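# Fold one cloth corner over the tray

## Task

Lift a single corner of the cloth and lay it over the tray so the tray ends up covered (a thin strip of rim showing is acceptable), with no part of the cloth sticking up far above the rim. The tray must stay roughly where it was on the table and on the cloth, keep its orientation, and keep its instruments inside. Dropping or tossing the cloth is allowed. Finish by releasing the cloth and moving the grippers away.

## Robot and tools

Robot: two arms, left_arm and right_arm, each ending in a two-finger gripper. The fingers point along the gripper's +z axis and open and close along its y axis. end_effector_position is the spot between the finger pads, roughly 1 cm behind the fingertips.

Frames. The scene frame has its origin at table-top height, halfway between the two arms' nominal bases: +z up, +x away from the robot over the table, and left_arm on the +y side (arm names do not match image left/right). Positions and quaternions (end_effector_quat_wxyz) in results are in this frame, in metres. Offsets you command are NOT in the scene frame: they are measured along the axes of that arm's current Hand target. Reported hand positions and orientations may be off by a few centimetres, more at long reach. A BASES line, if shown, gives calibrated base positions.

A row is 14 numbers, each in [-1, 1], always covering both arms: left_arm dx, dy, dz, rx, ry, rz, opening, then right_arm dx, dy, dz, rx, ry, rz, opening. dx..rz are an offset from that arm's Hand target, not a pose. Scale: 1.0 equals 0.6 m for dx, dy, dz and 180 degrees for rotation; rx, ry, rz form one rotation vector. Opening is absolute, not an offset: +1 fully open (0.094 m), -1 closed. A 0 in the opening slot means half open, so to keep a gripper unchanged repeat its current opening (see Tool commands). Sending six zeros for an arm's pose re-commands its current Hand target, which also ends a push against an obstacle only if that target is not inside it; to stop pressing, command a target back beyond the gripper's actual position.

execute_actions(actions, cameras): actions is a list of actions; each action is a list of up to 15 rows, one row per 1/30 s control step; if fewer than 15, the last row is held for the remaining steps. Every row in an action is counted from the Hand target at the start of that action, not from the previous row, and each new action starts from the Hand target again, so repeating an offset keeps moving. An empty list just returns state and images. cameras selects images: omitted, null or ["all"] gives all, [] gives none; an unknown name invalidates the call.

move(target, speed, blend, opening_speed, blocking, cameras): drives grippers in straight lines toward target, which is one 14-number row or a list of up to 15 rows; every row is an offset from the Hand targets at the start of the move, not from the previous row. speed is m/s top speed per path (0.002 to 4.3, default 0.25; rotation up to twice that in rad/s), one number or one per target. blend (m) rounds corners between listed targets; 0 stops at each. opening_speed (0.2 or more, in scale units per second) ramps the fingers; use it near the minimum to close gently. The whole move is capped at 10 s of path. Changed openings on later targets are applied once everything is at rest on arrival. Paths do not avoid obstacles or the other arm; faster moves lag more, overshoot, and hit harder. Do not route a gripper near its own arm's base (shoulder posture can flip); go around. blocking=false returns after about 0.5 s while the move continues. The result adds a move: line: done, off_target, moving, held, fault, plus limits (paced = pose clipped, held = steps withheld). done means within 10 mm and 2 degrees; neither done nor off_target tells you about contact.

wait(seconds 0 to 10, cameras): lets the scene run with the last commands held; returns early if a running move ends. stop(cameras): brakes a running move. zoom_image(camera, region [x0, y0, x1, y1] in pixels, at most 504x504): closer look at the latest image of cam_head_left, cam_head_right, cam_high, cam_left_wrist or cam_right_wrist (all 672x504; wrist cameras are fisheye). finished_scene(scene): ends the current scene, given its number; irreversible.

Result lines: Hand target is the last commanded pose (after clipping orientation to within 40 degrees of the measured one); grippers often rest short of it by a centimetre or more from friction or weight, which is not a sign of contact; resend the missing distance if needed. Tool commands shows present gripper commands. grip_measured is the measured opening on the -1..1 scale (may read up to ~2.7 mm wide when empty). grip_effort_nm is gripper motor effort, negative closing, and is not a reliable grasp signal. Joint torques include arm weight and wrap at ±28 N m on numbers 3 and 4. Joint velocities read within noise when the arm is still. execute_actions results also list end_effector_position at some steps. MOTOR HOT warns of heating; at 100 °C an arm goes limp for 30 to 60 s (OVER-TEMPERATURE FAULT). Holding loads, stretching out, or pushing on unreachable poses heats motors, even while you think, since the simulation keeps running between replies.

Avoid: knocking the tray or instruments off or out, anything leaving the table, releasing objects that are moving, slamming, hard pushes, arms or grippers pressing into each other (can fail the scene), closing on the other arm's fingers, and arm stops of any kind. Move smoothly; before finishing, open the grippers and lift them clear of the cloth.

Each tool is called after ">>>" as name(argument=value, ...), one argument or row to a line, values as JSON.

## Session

>>> execute_actions(
  actions=[],
)

Scene clock: 0.00 s.
left_arm: end_effector_position=(+0.3216, +0.5348, +0.3705) grip_measured=+1.000 grip_effort_nm=n/a end_effector_quat_wxyz=(+0.493, -0.516, +0.688, +0.133) | right_arm: end_effector_position=(+0.4161, +0.3132, +0.2418) grip_measured=+1.000 grip_effort_nm=n/a end_effector_quat_wxyz=(-0.091, +0.894, -0.415, -0.142)
Joint positions: left_arm=[0.241 0.705 0.816 -0.74 -0.623 -0.782 0.094] | right_arm=[0.911 2.28 2.445 -1.625 -0.321 -1.362 0.094]
Joint velocities: within noise
Joint torques (N m): no reading
Motor temperatures (°C): left_arm=[29 34 32 31 30 30 29] | right_arm=[29 32 39 31 33 28 29]
Heat: left arm: hottest shoulder 34 °C; right arm: hottest elbow 39 °C.
Hand target: left_arm +0.3241, +0.5353, +0.3870; +0.506, -0.516, +0.679, +0.127 | right_arm +0.4188, +0.3165, +0.2389; -0.093, +0.894, -0.415, -0.142
Tool commands: left_gripper/opening=+1.0 right_gripper/opening=+1.0

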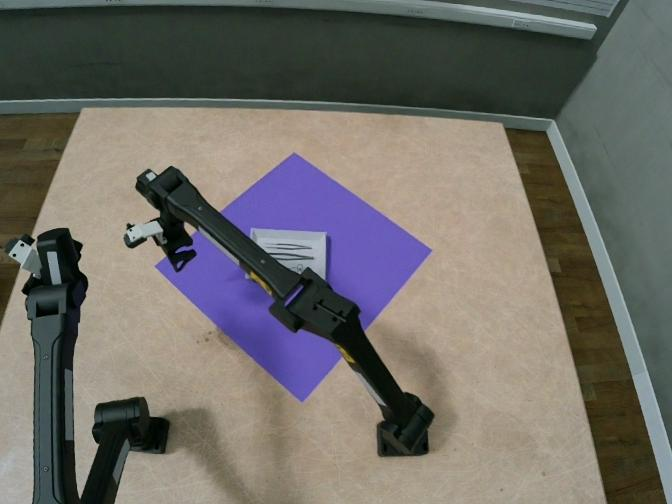

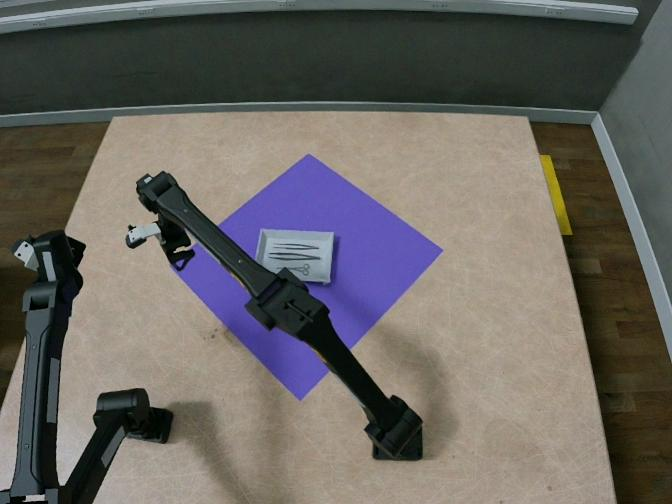

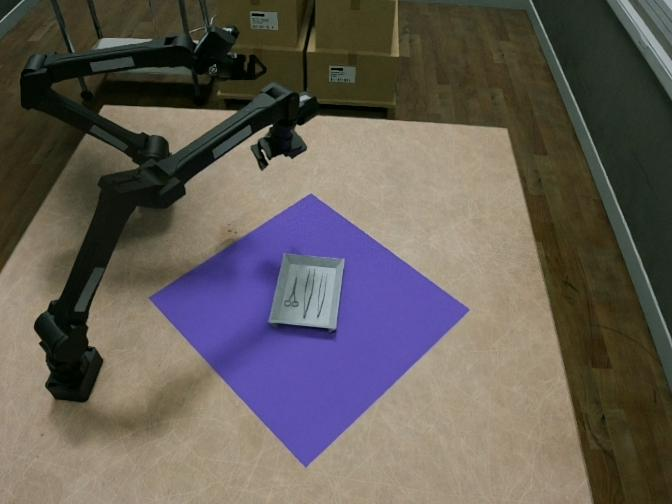

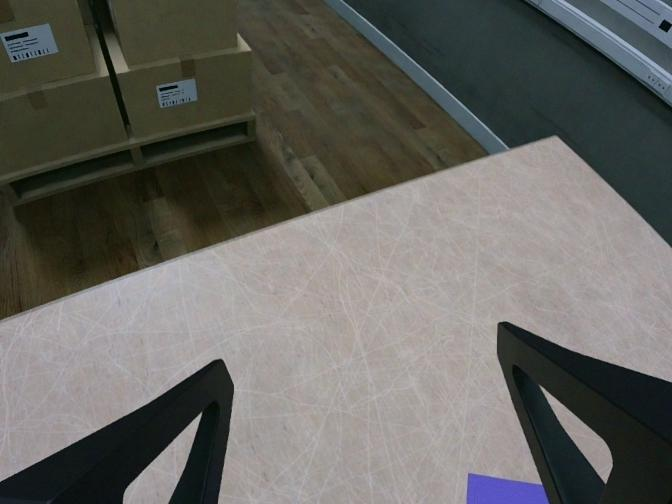

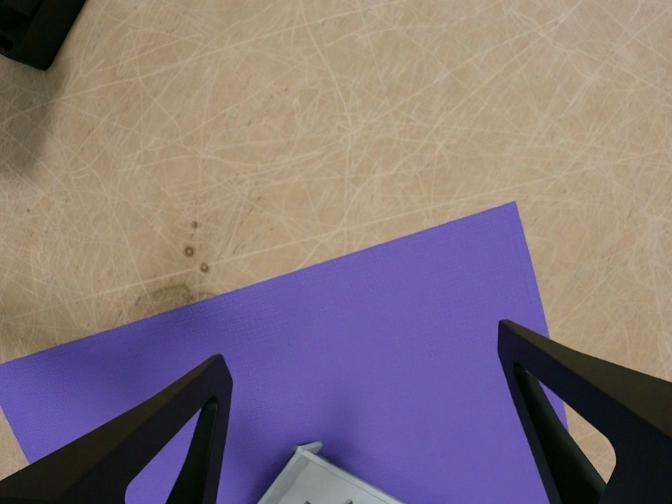

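>>> move(
  target=[0.351,-0.705,0.046,0.2683,0.1127,0.2972,1, 0.9725,0.8235,-0.4915,0.1136,0.0744,0.715,1],
  speed=0.5,
)

Scene clock: 129.53 s.
left_arm: end_effector_position=(+0.6876, +0.2603, +0.3271) grip_measured=+1.000 grip_effort_nm=-0.032 end_effector_quat_wxyz=(+0.421, +0.051, +0.905, -0.029) | right_arm: end_effector_position=(+0.4396, -0.4996, +0.2906) grip_measured=+1.000 grip_effort_nm=-0.042 end_effector_quat_wxyz=(-0.007, +0.000, +1.000, +0.004)
Joint positions: left_arm=[-0.123 1.639 1.522 -0.584 -0.045 -0.051 0.094] | right_arm=[-0.441 1.619 1.594 -1.561 -0.002 -0.46 0.094]
Joint velocities: within noise
Joint torques (N m): left_arm=[-0.62 -14.27 14.05 1.4 0.01 0.21] | right_arm=[-0.03 -16.26 11.56 -0.1 0.03 0.08]
Motor temperatures (°C): left_arm=[29 32 47 31 30 30 28] | right_arm=[29 42 45 30 32 28 29]
Heat: left arm: hottest elbow 47 °C; right arm: hottest elbow 45 °C.
Hand target: left_arm +0.7000, +0.2498, +0.3500; +0.437, +0.063, +0.897, -0.031 | right_arm +0.4511, -0.5000, +0.3000; +0.000, +0.000, +1.000, +0.000
Off the commanded pose: left_arm 0.028 m, 3 deg | right_arm 0.015 m, 1 deg.
move: off_target (left_arm, right_arm)

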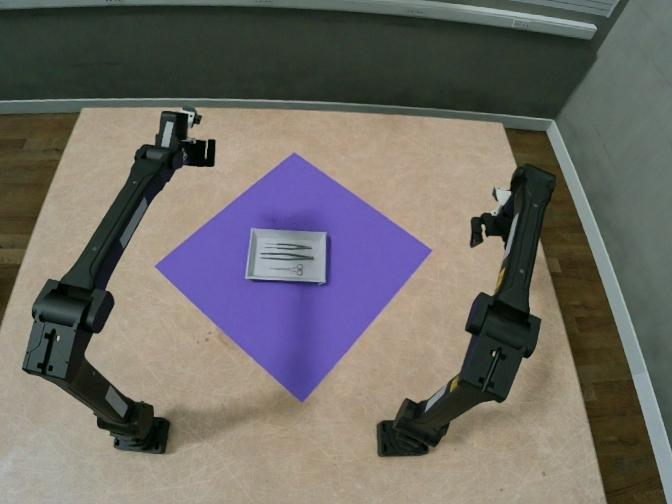

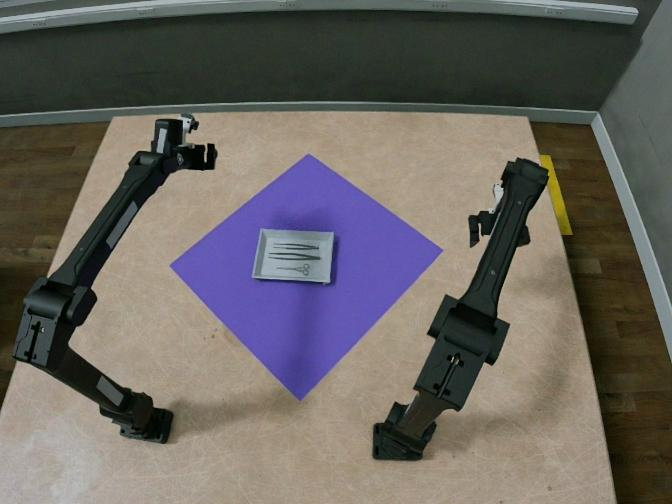

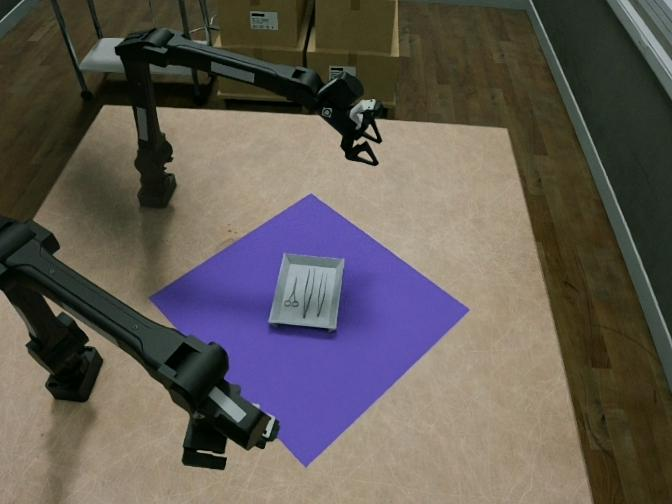

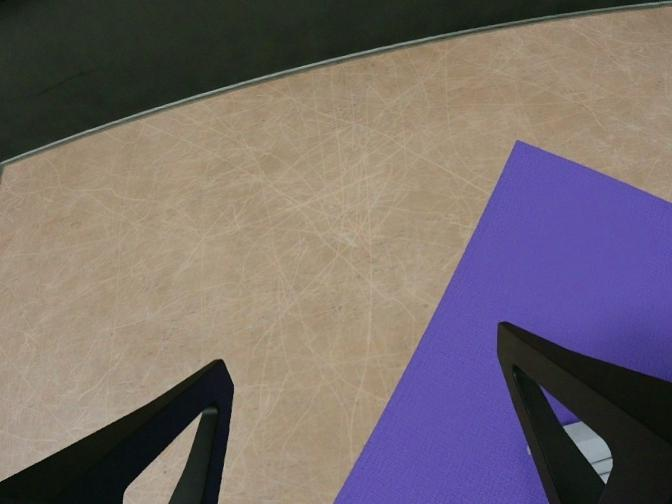

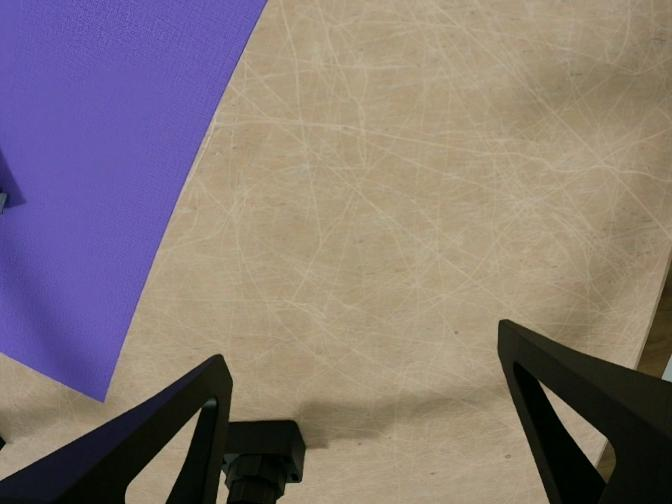

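>>> move(
  target=[0.0733,-0.3378,0.502,0,0,0,1, 0,0,0,0,0,0,1],
  speed=0.35,
)

Scene clock: 155.63 s.
left_arm: end_effector_position=(+0.8695, +0.0251, +0.1115) grip_measured=+1.000 grip_effort_nm=-0.027 end_effector_quat_wxyz=(+0.422, +0.073, +0.903, -0.023) | right_arm: end_effector_position=(+0.4396, -0.4996, +0.2906) grip_measured=+1.000 grip_effort_nm=-0.056 end_effector_quat_wxyz=(-0.007, +0.000, +1.000, +0.004)
Joint positions: left_arm=[-0.372 2.493 2.333 -0.56 -0.227 -0.169 0.094] | right_arm=[-0.441 1.619 1.594 -1.561 -0.002 -0.459 0.094]
Joint velocities: within noise
Joint torques (N m): left_arm=[0.56 -24.7 13.89 1.37 -0.25 -0.2] | right_arm=[0.62 -15.79 11.75 -0.17 0 0.09]
Motor temperatures (°C): left_arm=[29 33 49 31 29 30 28] | right_arm=[28 38 47 30 32 28 29]
Heat: left arm: hottest elbow 49 °C; right arm: hottest elbow 47 °C.
Hand target: left_arm +0.8799, +0.0199, +0.1300; +0.437, +0.062, +0.897, -0.031 | right_arm +0.4511, -0.5000, +0.3000; +0.000, +0.000, +1.000, +0.000
Off the commanded pose: left_arm 0.022 m, 2 deg | right_arm 0.015 m, 1 deg.
move: off_target (left_arm, right_arm)

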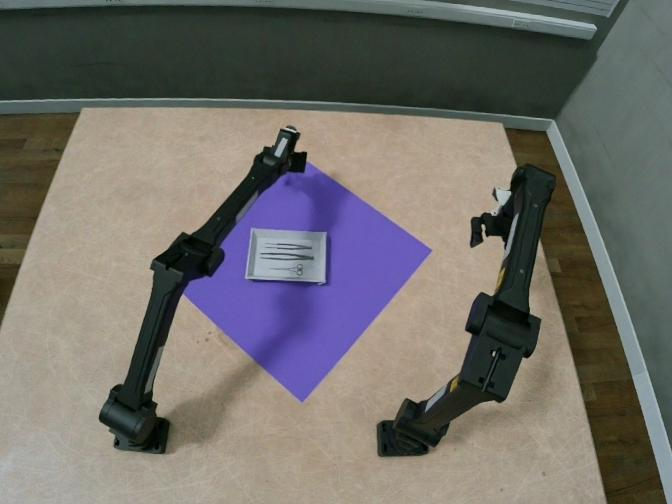

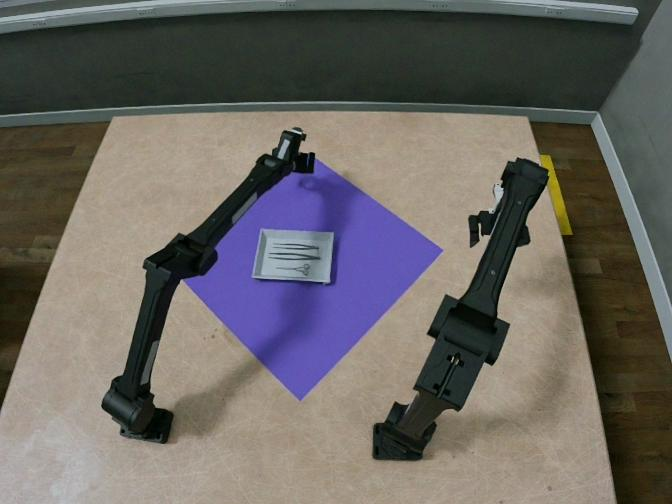

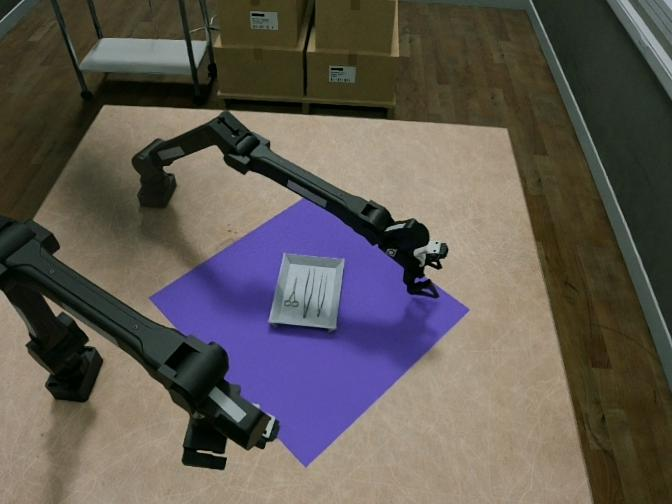

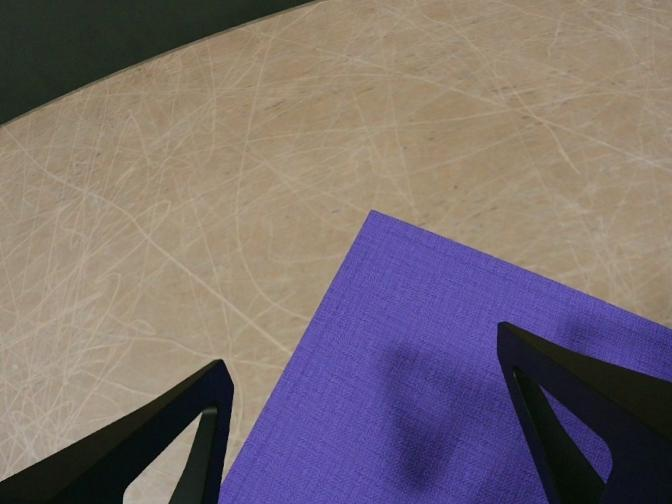

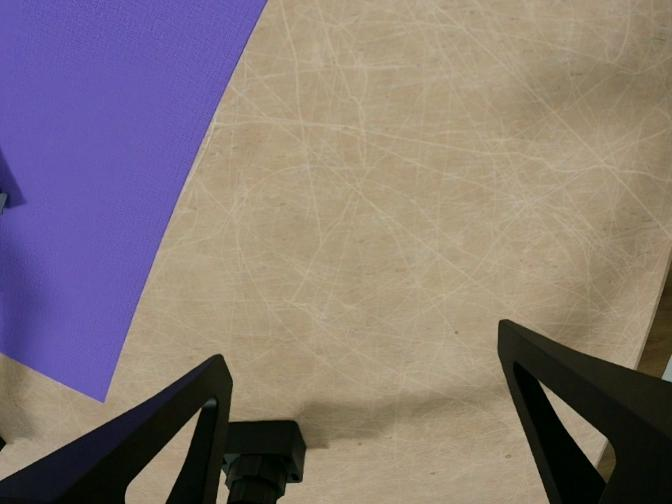

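>>> move(
  target=[0.028,-0.0515,0.1807,-0.0438,0,-0.0342,0.5, 0,0,0,0,0,0,1],
  speed=0.2,
  cameras=["cam_head_left","cam_left_wrist"],
)

Scene clock: 174.13 s.
left_arm: end_effector_position=(+0.9423, -0.0171, +0.0524) grip_measured=+0.502 grip_effort_nm=-0.129 end_effector_quat_wxyz=(+0.543, +0.022, +0.836, -0.074) | right_arm: end_effector_position=(+0.4396, -0.4996, +0.2906) grip_measured=+1.000 grip_effort_nm=-0.042 end_effector_quat_wxyz=(-0.007, +0.000, +1.000, +0.004)
Joint positions: left_arm=[-0.385 2.929 2.879 -0.375 -0.259 -0.224 0.071] | right_arm=[-0.441 1.619 1.594 -1.561 -0.002 -0.459 0.094]
Joint velocities: within noise
Joint torques (N m): left_arm=[0.38 -24.88 13.6 2.7 -0.05 0.14] | right_arm=[-0.03 -16.09 11.92 -0.27 0.01 0.13]
Motor temperatures (°C): left_arm=[29 35 50 31 29 30 28] | right_arm=[28 37 48 30 32 28 29]
Heat: left arm: hottest elbow 50 °C; right arm: hottest elbow 48 °C.
Hand target: left_arm +0.9499, -0.0213, +0.0498; +0.438, -0.016, +0.899, +0.007 | right_arm +0.4511, -0.5000, +0.3000; +0.000, +0.000, +1.000, +0.000
Off the commanded pose: left_arm 0.009 m, 17 deg | right_arm 0.015 m, 1 deg.
elbow stopped short (left arm): the move would have taken joint 3 (elbow) straighter than the controller allows.
move: off_target (left_arm, right_arm)
Images, in order (width x height): cam_head_left 672x504, cam_left_wrist 672x504.

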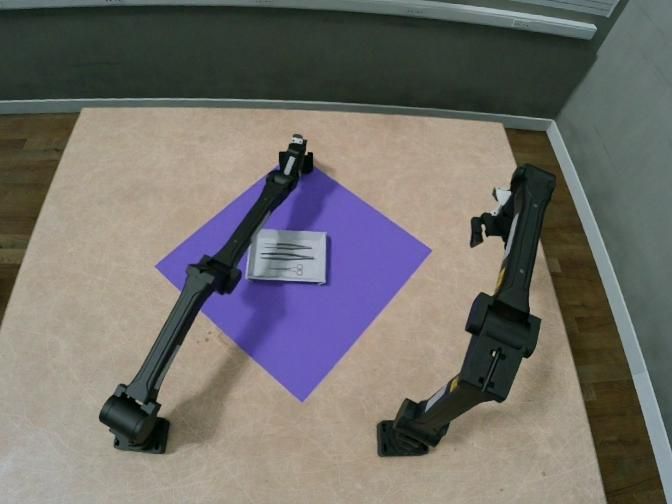

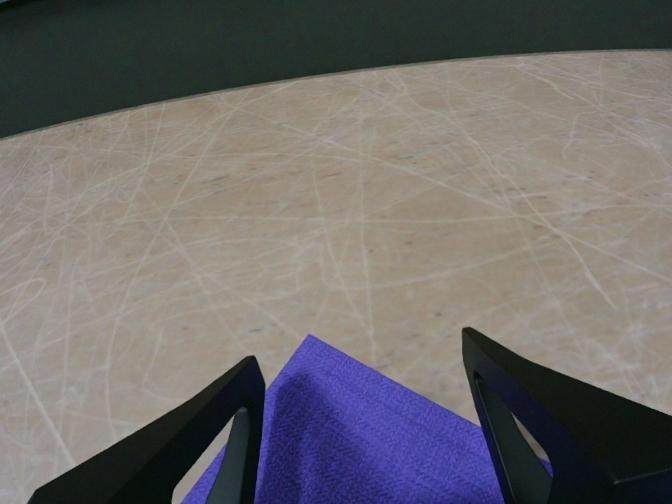

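>>> move(
  target=[0.05,0.005,0.039,0.026,-0.078,0.0205,0.5, 0,0,0,0,0,0,1],
  speed=0.08,
  cameras=["cam_head_left","cam_left_wrist","cam_high"],
)

Scene clock: 197.60 s.
left_arm: end_effector_position=(+0.9465, -0.0068, +0.0393) grip_measured=+0.502 grip_effort_nm=-0.125 end_effector_quat_wxyz=(+0.563, +0.033, +0.826, -0.030) | right_arm: end_effector_position=(+0.4396, -0.4996, +0.2906) grip_measured=+1.000 grip_effort_nm=-0.051 end_effector_quat_wxyz=(-0.007, +0.000, +1.000, +0.004)
Joint positions: left_arm=[-0.385 2.958 2.883 -0.321 -0.326 -0.147 0.071] | right_arm=[-0.441 1.619 1.594 -1.561 -0.002 -0.459 0.094]
Joint velocities: within noise
Joint torques (N m): left_arm=[-0.44 -23.59 13.23 2.3 -0.19 0.11] | right_arm=[0.09 -16.67 11.89 0.03 -0.01 0.05]
Motor temperatures (°C): left_arm=[28 40 49 31 29 30 28] | right_arm=[28 36 49 30 32 28 29]
Heat: left arm: hottest elbow 49 °C; right arm: hottest elbow 49 °C.
Hand target: left_arm +0.9497, -0.0183, +0.0120; +0.544, +0.032, +0.838, -0.013 | right_arm +0.4511, -0.5000, +0.3000; +0.000, +0.000, +1.000, +0.000
Off the commanded pose: left_arm 0.030 m, 3 deg | right_arm 0.015 m, 1 deg.
elbow stopped short (left arm): the move would have taken joint 3 (elbow) straighter than the controller allows.
move: off_target (left_arm, right_arm)
Images, in order (width x height): cam_head_left 672x504, cam_high 672x504, cam_left_wrist 672x504.

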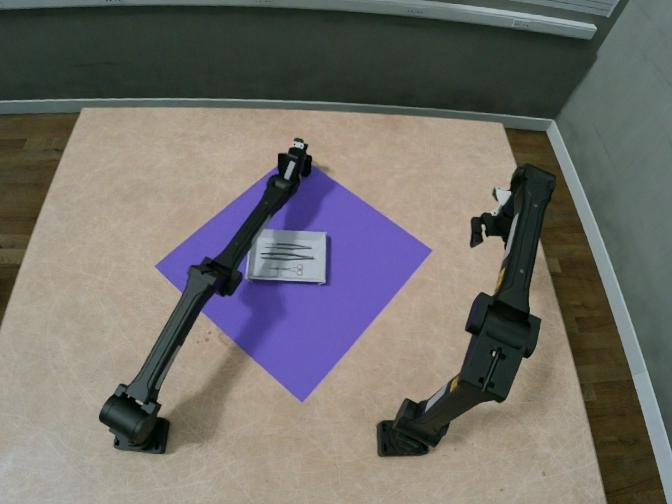

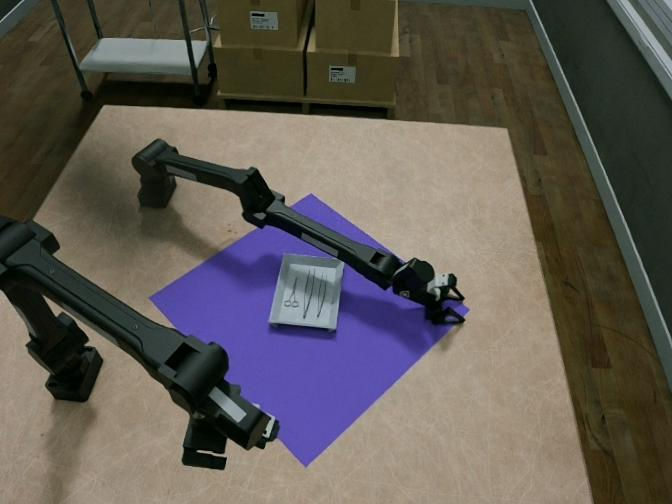

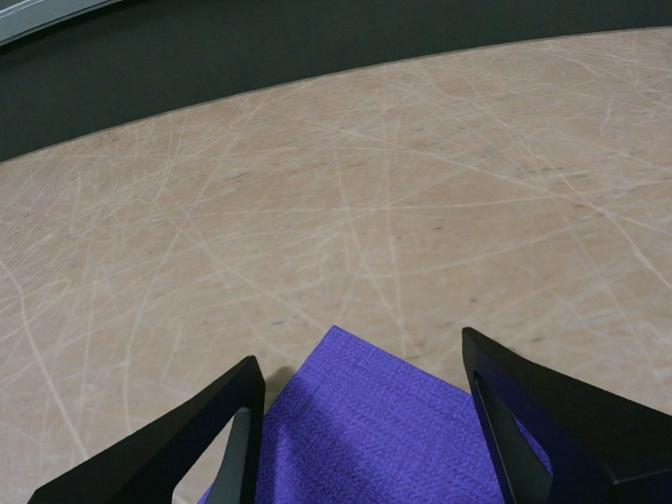

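>>> move(
  target=[0.019,-0.009,-0.0275,0,0,0,0.85, 0,0,0,0,0,0,1],
  speed=0.08,
  cameras=["cam_left_wrist"],
)

Scene clock: 215.20 s.
left_arm: end_effector_position=(+0.9433, -0.0075, +0.0365) grip_measured=+0.848 grip_effort_nm=0.090 end_effector_quat_wxyz=(+0.565, +0.020, +0.825, -0.015) | right_arm: end_effector_position=(+0.4396, -0.4996, +0.2906) grip_measured=+1.000 grip_effort_nm=-0.051 end_effector_quat_wxyz=(-0.007, +0.000, +1.000, +0.004)
Joint positions: left_arm=[-0.395 2.958 2.874 -0.314 -0.375 -0.155 0.087] | right_arm=[-0.441 1.619 1.594 -1.561 -0.002 -0.459 0.094]
Joint velocities: within noise
Joint torques (N m): left_arm=[-1.32 -26.4 9.14 0.58 -0.13 -0.09] | right_arm=[0.15 -15.79 11.81 0.02 0.04 0.11]
Motor temperatures (°C): left_arm=[28 43 49 31 29 29 28] | right_arm=[28 36 50 30 32 28 29]
Heat: left arm: hottest elbow 49 °C; right arm: hottest elbow 50 °C.
Hand target: left_arm +0.9297, -0.0225, +0.0083; +0.544, +0.032, +0.838, -0.013 | right_arm +0.4511, -0.5000, +0.3000; +0.000, +0.000, +1.000, +0.000
Off the commanded pose: left_arm 0.035 m, 3 deg | right_arm 0.015 m, 1 deg.
move: off_target (left_arm, right_arm)
Images, in order (width x height): cam_left_wrist 672x504.

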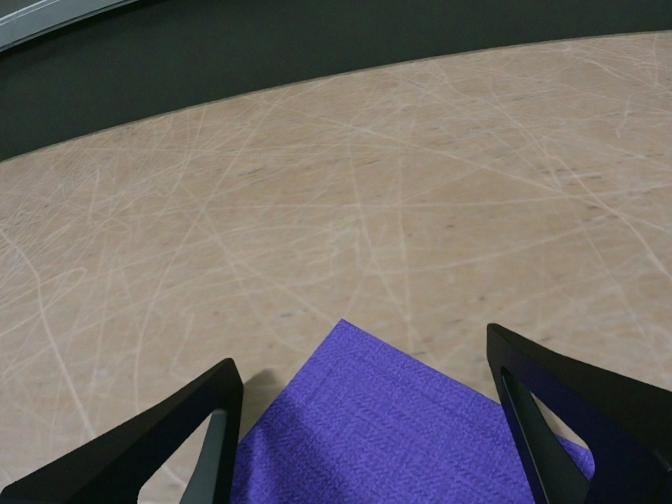

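>>> zoom_image(
  camera="cam_high",
  region=[360, 230, 500, 340],
)

>>> zoom_image(
  camera="cam_left_wrist",
  region=[180, 280, 580, 504],
)

This scene's latest camera images include none from cam_high. They are from: cam_left_wrist. cam_high's image comes with the result of a call that names it in "cameras".

Scaled by 1.260 from the camera's 672x504 image, which has a finer 960x720 frame.

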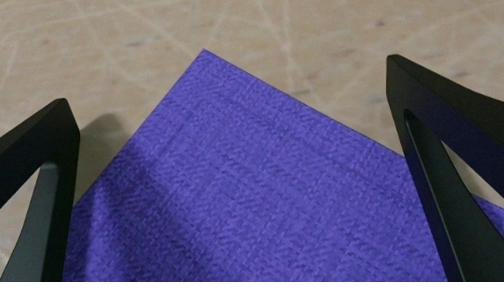

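>>> wait(
  seconds=0,
)

>>> zoom_image(
  camera="cam_high",
  region=[360, 230, 500, 340],
)

Scene clock: 229.13 s.
left_arm: end_effector_position=(+0.9433, -0.0075, +0.0365) grip_measured=+0.848 grip_effort_nm=0.090 end_effector_quat_wxyz=(+0.565, +0.020, +0.825, -0.015) | right_arm: end_effector_position=(+0.4396, -0.4996, +0.2906) grip_measured=+1.000 grip_effort_nm=-0.056 end_effector_quat_wxyz=(-0.007, +0.000, +1.000, +0.004)
Joint positions: left_arm=[-0.395 2.958 2.874 -0.314 -0.375 -0.155 0.087] | right_arm=[-0.441 1.619 1.594 -1.561 -0.002 -0.459 0.094]
Joint velocities: within noise
Joint torques (N m): left_arm=[-1.32 -26.4 9.14 0.62 -0.13 -0.09] | right_arm=[0.5 -16.32 11.73 0.21 0.02 0.13]
Motor temperatures (°C): left_arm=[28 45 48 30 29 29 28] | right_arm=[28 36 50 30 32 28 29]
Heat: left arm: hottest elbow 48 °C; right arm: hottest elbow 50 °C.
Hand target: left_arm +0.9297, -0.0225, +0.0082; +0.544, +0.032, +0.838, -0.013 | right_arm +0.4511, -0.5000, +0.3000; +0.000, +0.000, +1.000, +0.000
Tool commands: left_gripper/opening=+0.85 right_gripper/opening=+1.0
Off the commanded pose: left_arm 0.035 m, 3 deg | right_arm 0.015 m, 1 deg.

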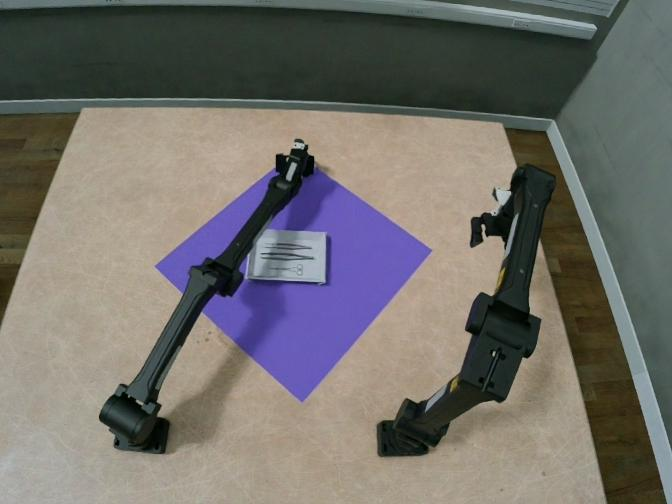

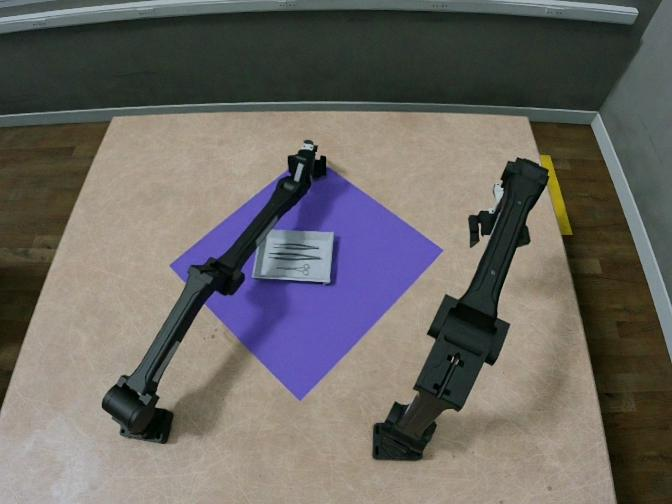

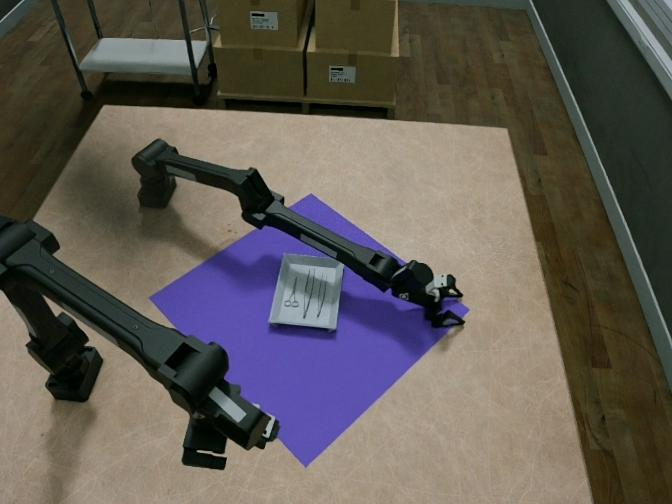

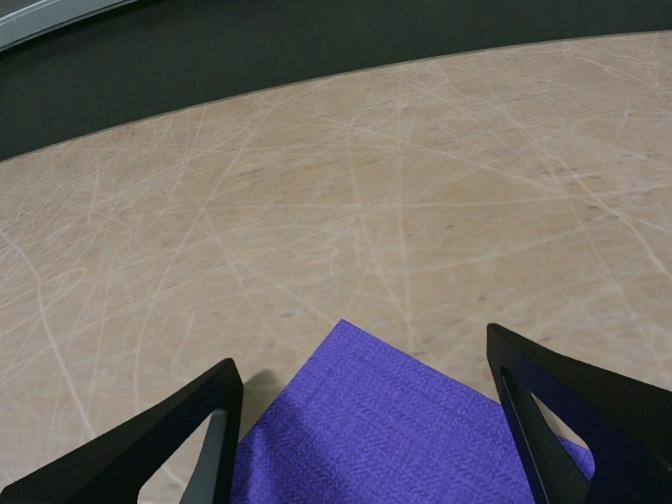

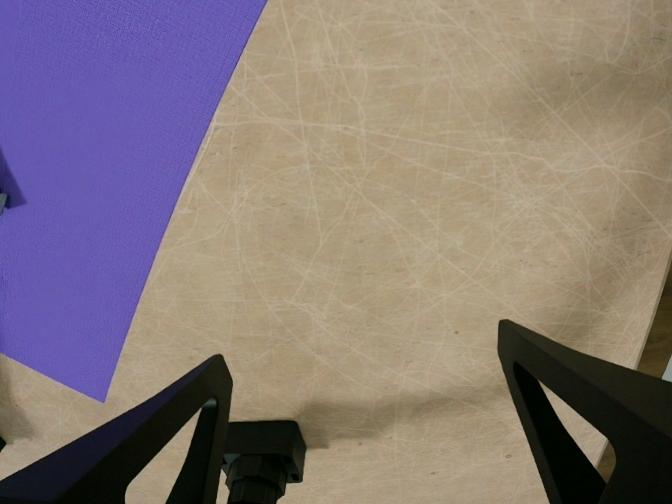

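Scaled by 3.600 from the camera's 672x504 image, which has a finer 960x720 frame.

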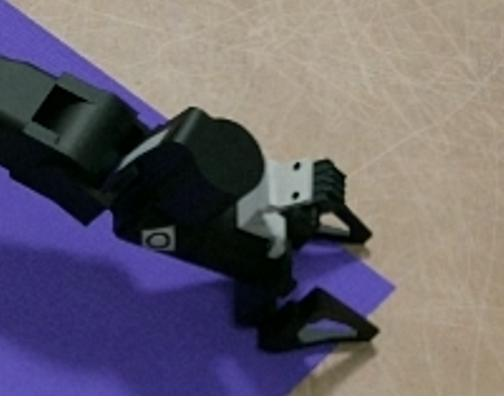

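>>> move(
  target=[
    [-0.1623,0,-0.1267,0,0,0,0.85,-0.083,0.1667,-0.083,0,0,0,1],
    [-0.2987,0.518,-0.4997,0,0,0,0.85,-0.283,0.4167,0,-0.013,-0.15,-0.025,1],
    [-0.137,0.826,-0.8525,0,0,0,0.85,-0.65,0.733,0.267,-0.0262,-0.2992,-0.0514,1],
  ],
  speed=[0.2,0.4,0.4],
  blend=[0.03,0.05,0],
)

Scene clock: 283.13 s.
left_arm: end_effector_position=(+0.5318, +0.5018, +0.2962) grip_measured=+0.848 grip_effort_nm=0.095 end_effector_quat_wxyz=(+0.545, +0.022, +0.838, -0.015) | right_arm: end_effector_position=(+0.8247, -0.0608, +0.1230) grip_measured=+1.000 grip_effort_nm=-0.051 end_effector_quat_wxyz=(+0.432, -0.086, +0.897, +0.036)
Joint positions: left_arm=[0.416 1.234 0.863 -0.08 0.373 0.173 0.087] | right_arm=[0.301 2.232 1.825 -0.269 0.08 0.052 0.094]
Joint velocities: within noise
Joint torques (N m): left_arm=[-0.09 -8.7 8.85 1.57 0.13 0.19] | right_arm=[-0.91 -27.81 12.4 2.28 0.16 0.13]
Motor temperatures (°C): left_arm=[28 49 44 30 29 29 28] | right_arm=[28 36 51 30 32 28 29]
Heat: left arm: hottest shoulder 49 °C; right arm: hottest elbow 51 °C.
Hand target: left_arm +0.5303, +0.4980, +0.2976; +0.544, +0.032, +0.838, -0.013 | right_arm +0.8410, -0.0602, +0.1400; +0.452, -0.078, +0.887, +0.039
Off the commanded pose: left_arm 0.004 m, 1 deg | right_arm 0.023 m, 3 deg.
move: off_target (right_arm)

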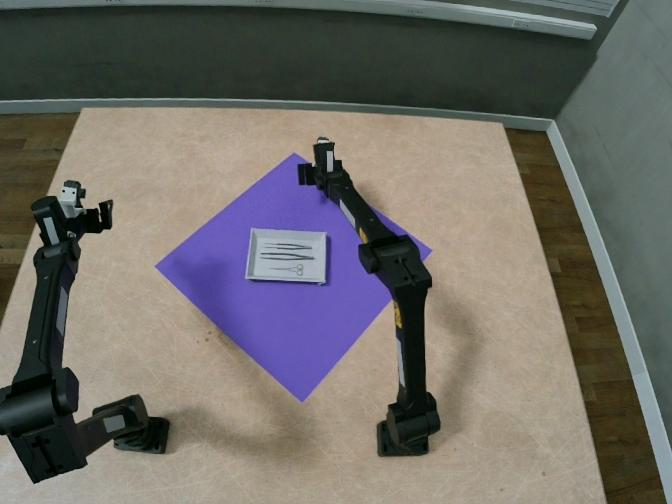

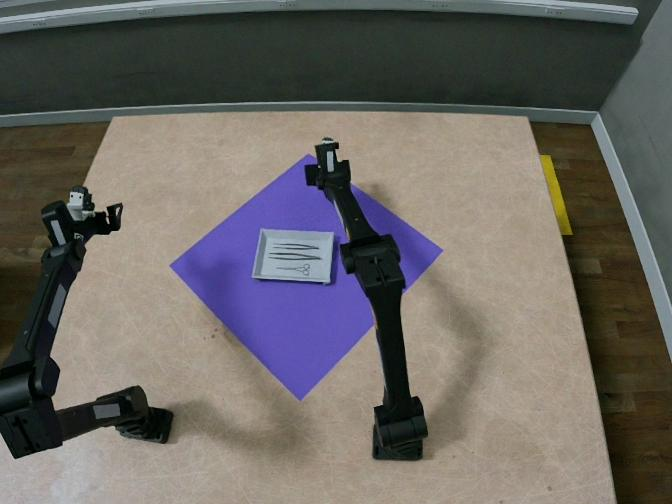

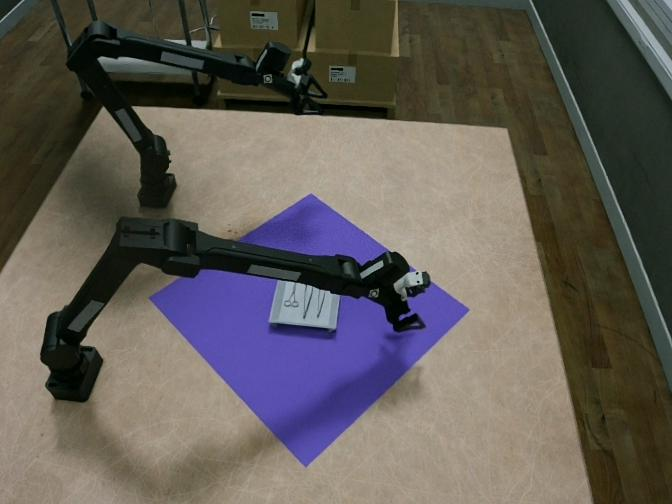

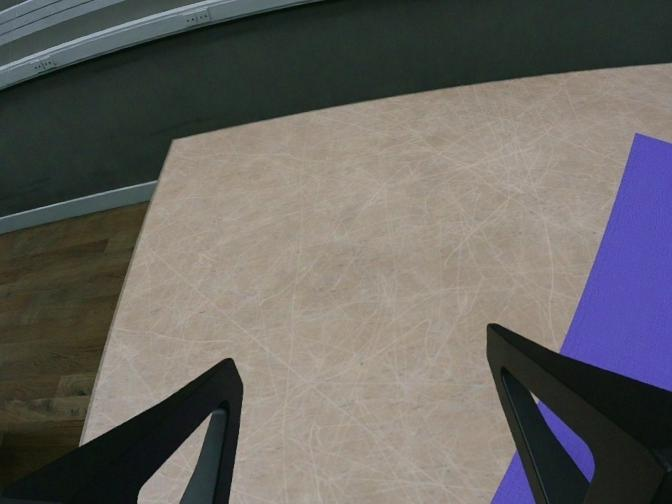

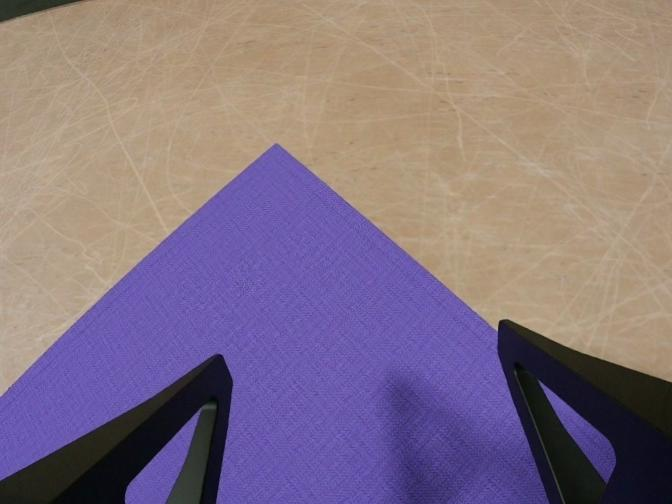

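>>> move(
  target=[0,0,0,0,0,0,0.85,0.0113,0.0762,0.234,0,0,0,1],
  speed=0.2,
  cameras=["cam_right_wrist","cam_head_left"],
)

Scene clock: 300.37 s.
left_arm: end_effector_position=(+0.5318, +0.5018, +0.2962) grip_measured=+0.848 grip_effort_nm=0.090 end_effector_quat_wxyz=(+0.545, +0.023, +0.838, -0.015) | right_arm: end_effector_position=(+0.9386, -0.0013, +0.0664) grip_measured=+1.000 grip_effort_nm=-0.051 end_effector_quat_wxyz=(+0.456, -0.080, +0.885, +0.038)
Joint positions: left_arm=[0.416 1.234 0.863 -0.08 0.373 0.174 0.087] | right_arm=[0.333 2.75 2.636 -0.51 0.114 0.075 0.094]
Joint velocities: within noise
Joint torques (N m): left_arm=[-0.09 -8.76 8.87 1.55 0.14 0.17] | right_arm=[0.21 -30.27 13.22 1.13 0.12 0.08]
Motor temperatures (°C): left_arm=[28 46 43 30 29 29 28] | right_arm=[28 39 53 30 32 28 29]
Heat: left arm: hottest shoulder 46 °C; right arm: hottest elbow 53 °C.
Hand target: left_arm +0.5303, +0.4980, +0.2976; +0.544, +0.032, +0.838, -0.013 | right_arm +0.9410, +0.0038, +0.0517; +0.452, -0.078, +0.888, +0.039
Off the commanded pose: left_arm 0.004 m, 1 deg | right_arm 0.016 m, 1 deg.
move: off_target (right_arm)
Images, in order (width x height): cam_head_left 672x504, cam_right_wrist 672x504.

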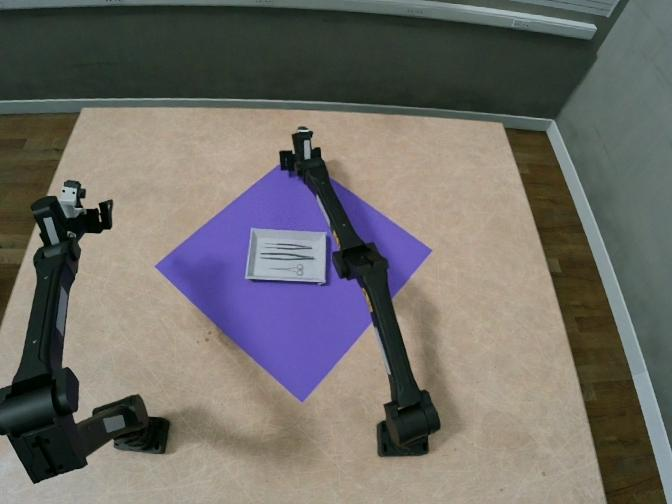

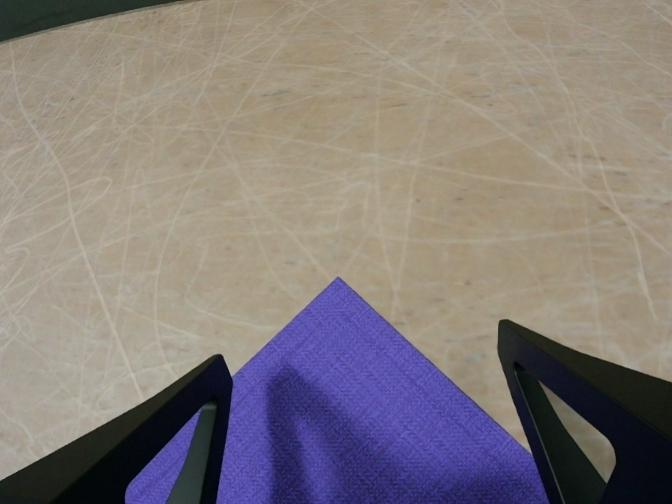

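>>> move(
  target=[0,0,0,0,0,0,0.85,0.035,0,0.0485,0,0,0,1],
  speed=0.1,
  cameras=["cam_right_wrist","cam_high"],
)

>>> zoom_image(
  camera="cam_high",
  region=[360, 230, 500, 340],
)

Scene clock: 315.97 s.
left_arm: end_effector_position=(+0.5318, +0.5018, +0.2962) grip_measured=+0.848 grip_effort_nm=0.090 end_effector_quat_wxyz=(+0.545, +0.023, +0.838, -0.015) | right_arm: end_effector_position=(+0.9524, +0.0029, +0.0510) grip_measured=+1.000 grip_effort_nm=-0.046 end_effector_quat_wxyz=(+0.470, -0.078, +0.878, +0.041)
Joint positions: left_arm=[0.416 1.234 0.863 -0.08 0.373 0.174 0.087] | right_arm=[0.333 2.888 2.856 -0.56 0.115 0.075 0.094]
Joint velocities: within noise
Joint torques (N m): left_arm=[-0.09 -8.7 8.87 1.55 0.13 0.16] | right_arm=[0.09 -29.45 13.05 1.18 0 0.09]
Motor temperatures (°C): left_arm=[28 44 43 30 29 29 28] | right_arm=[28 38 53 30 32 28 29]
Heat: left arm: hottest shoulder 44 °C; right arm: hottest elbow 53 °C.
Hand target: left_arm +0.5303, +0.4980, +0.2976; +0.544, +0.032, +0.838, -0.013 | right_arm +0.9521, +0.0057, +0.0177; +0.453, -0.078, +0.887, +0.039
Off the commanded pose: left_arm 0.004 m, 1 deg | right_arm 0.033 m, 2 deg.
move: off_target (right_arm)
Images, in order (width x height): cam_high 672x504, cam_right_wrist 672x504.

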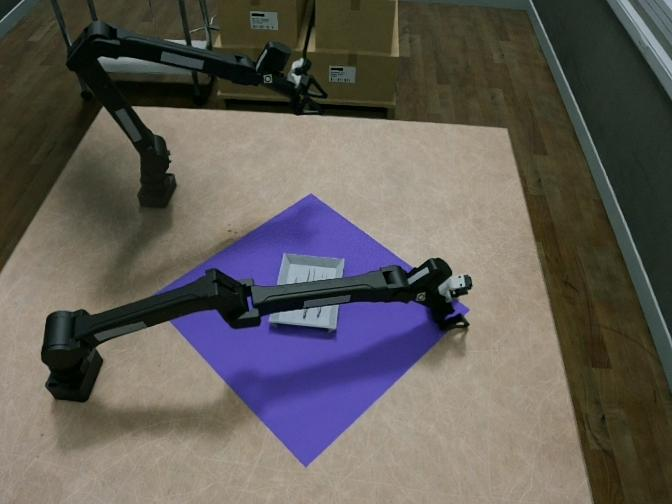

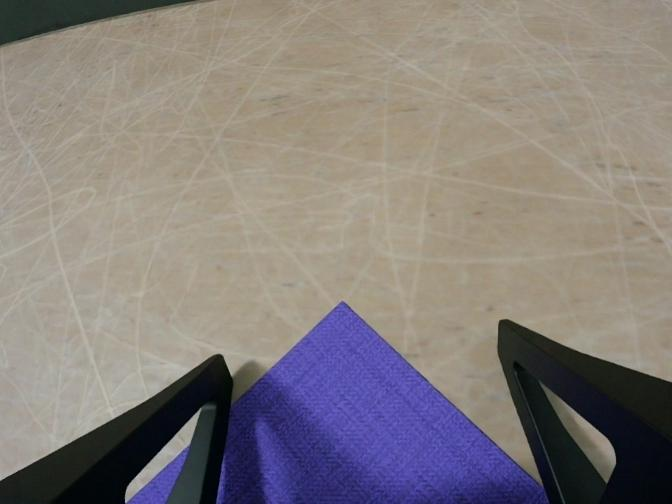

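Scaled by 3.600 from the camera's 672x504 image, which has a finer 960x720 frame.

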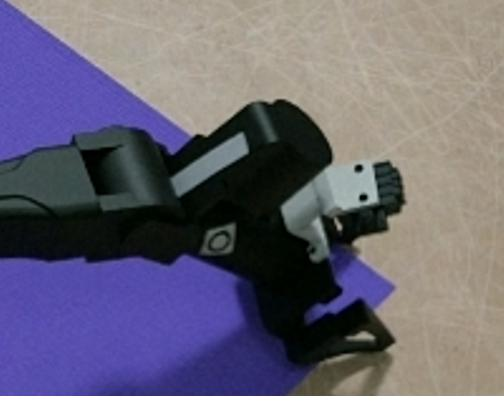

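>>> move(
  target=[0,0,0,0,0,0,0.85,0.008,0,-0.008,0,0,0,1],
  speed=0.1,
  cameras=["cam_right_wrist"],
)

Scene clock: 336.77 s.
left_arm: end_effector_position=(+0.5318, +0.5018, +0.2962) grip_measured=+0.848 grip_effort_nm=0.090 end_effector_quat_wxyz=(+0.545, +0.023, +0.838, -0.015) | right_arm: end_effector_position=(+0.9518, +0.0027, +0.0500) grip_measured=+1.000 grip_effort_nm=-0.046 end_effector_quat_wxyz=(+0.470, -0.078, +0.878, +0.041)
Joint positions: left_arm=[0.416 1.234 0.863 -0.08 0.373 0.175 0.087] | right_arm=[0.333 2.876 2.829 -0.546 0.115 0.075 0.094]
Joint velocities: within noise
Joint torques (N m): left_arm=[-0.09 -8.76 8.87 1.57 0.13 0.16] | right_arm=[-0.26 -33.03 7.92 1.78 0.03 0.09]
Motor temperatures (°C): left_arm=[28 41 43 30 29 29 28] | right_arm=[28 41 54 29 32 27 29]
Heat: left arm: hottest elbow 43 °C; right arm: hottest elbow 54 °C.
Hand target: left_arm +0.5303, +0.4980, +0.2976; +0.544, +0.032, +0.838, -0.013 | right_arm +0.9456, +0.0046, +0.0170; +0.453, -0.078, +0.887, +0.039
Off the commanded pose: left_arm 0.004 m, 1 deg | right_arm 0.034 m, 2 deg.
move: off_target (right_arm)
Images, in order (width x height): cam_right_wrist 672x504.

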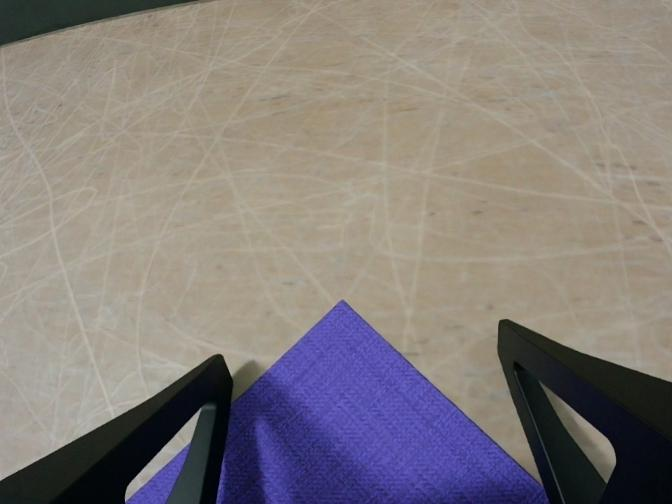

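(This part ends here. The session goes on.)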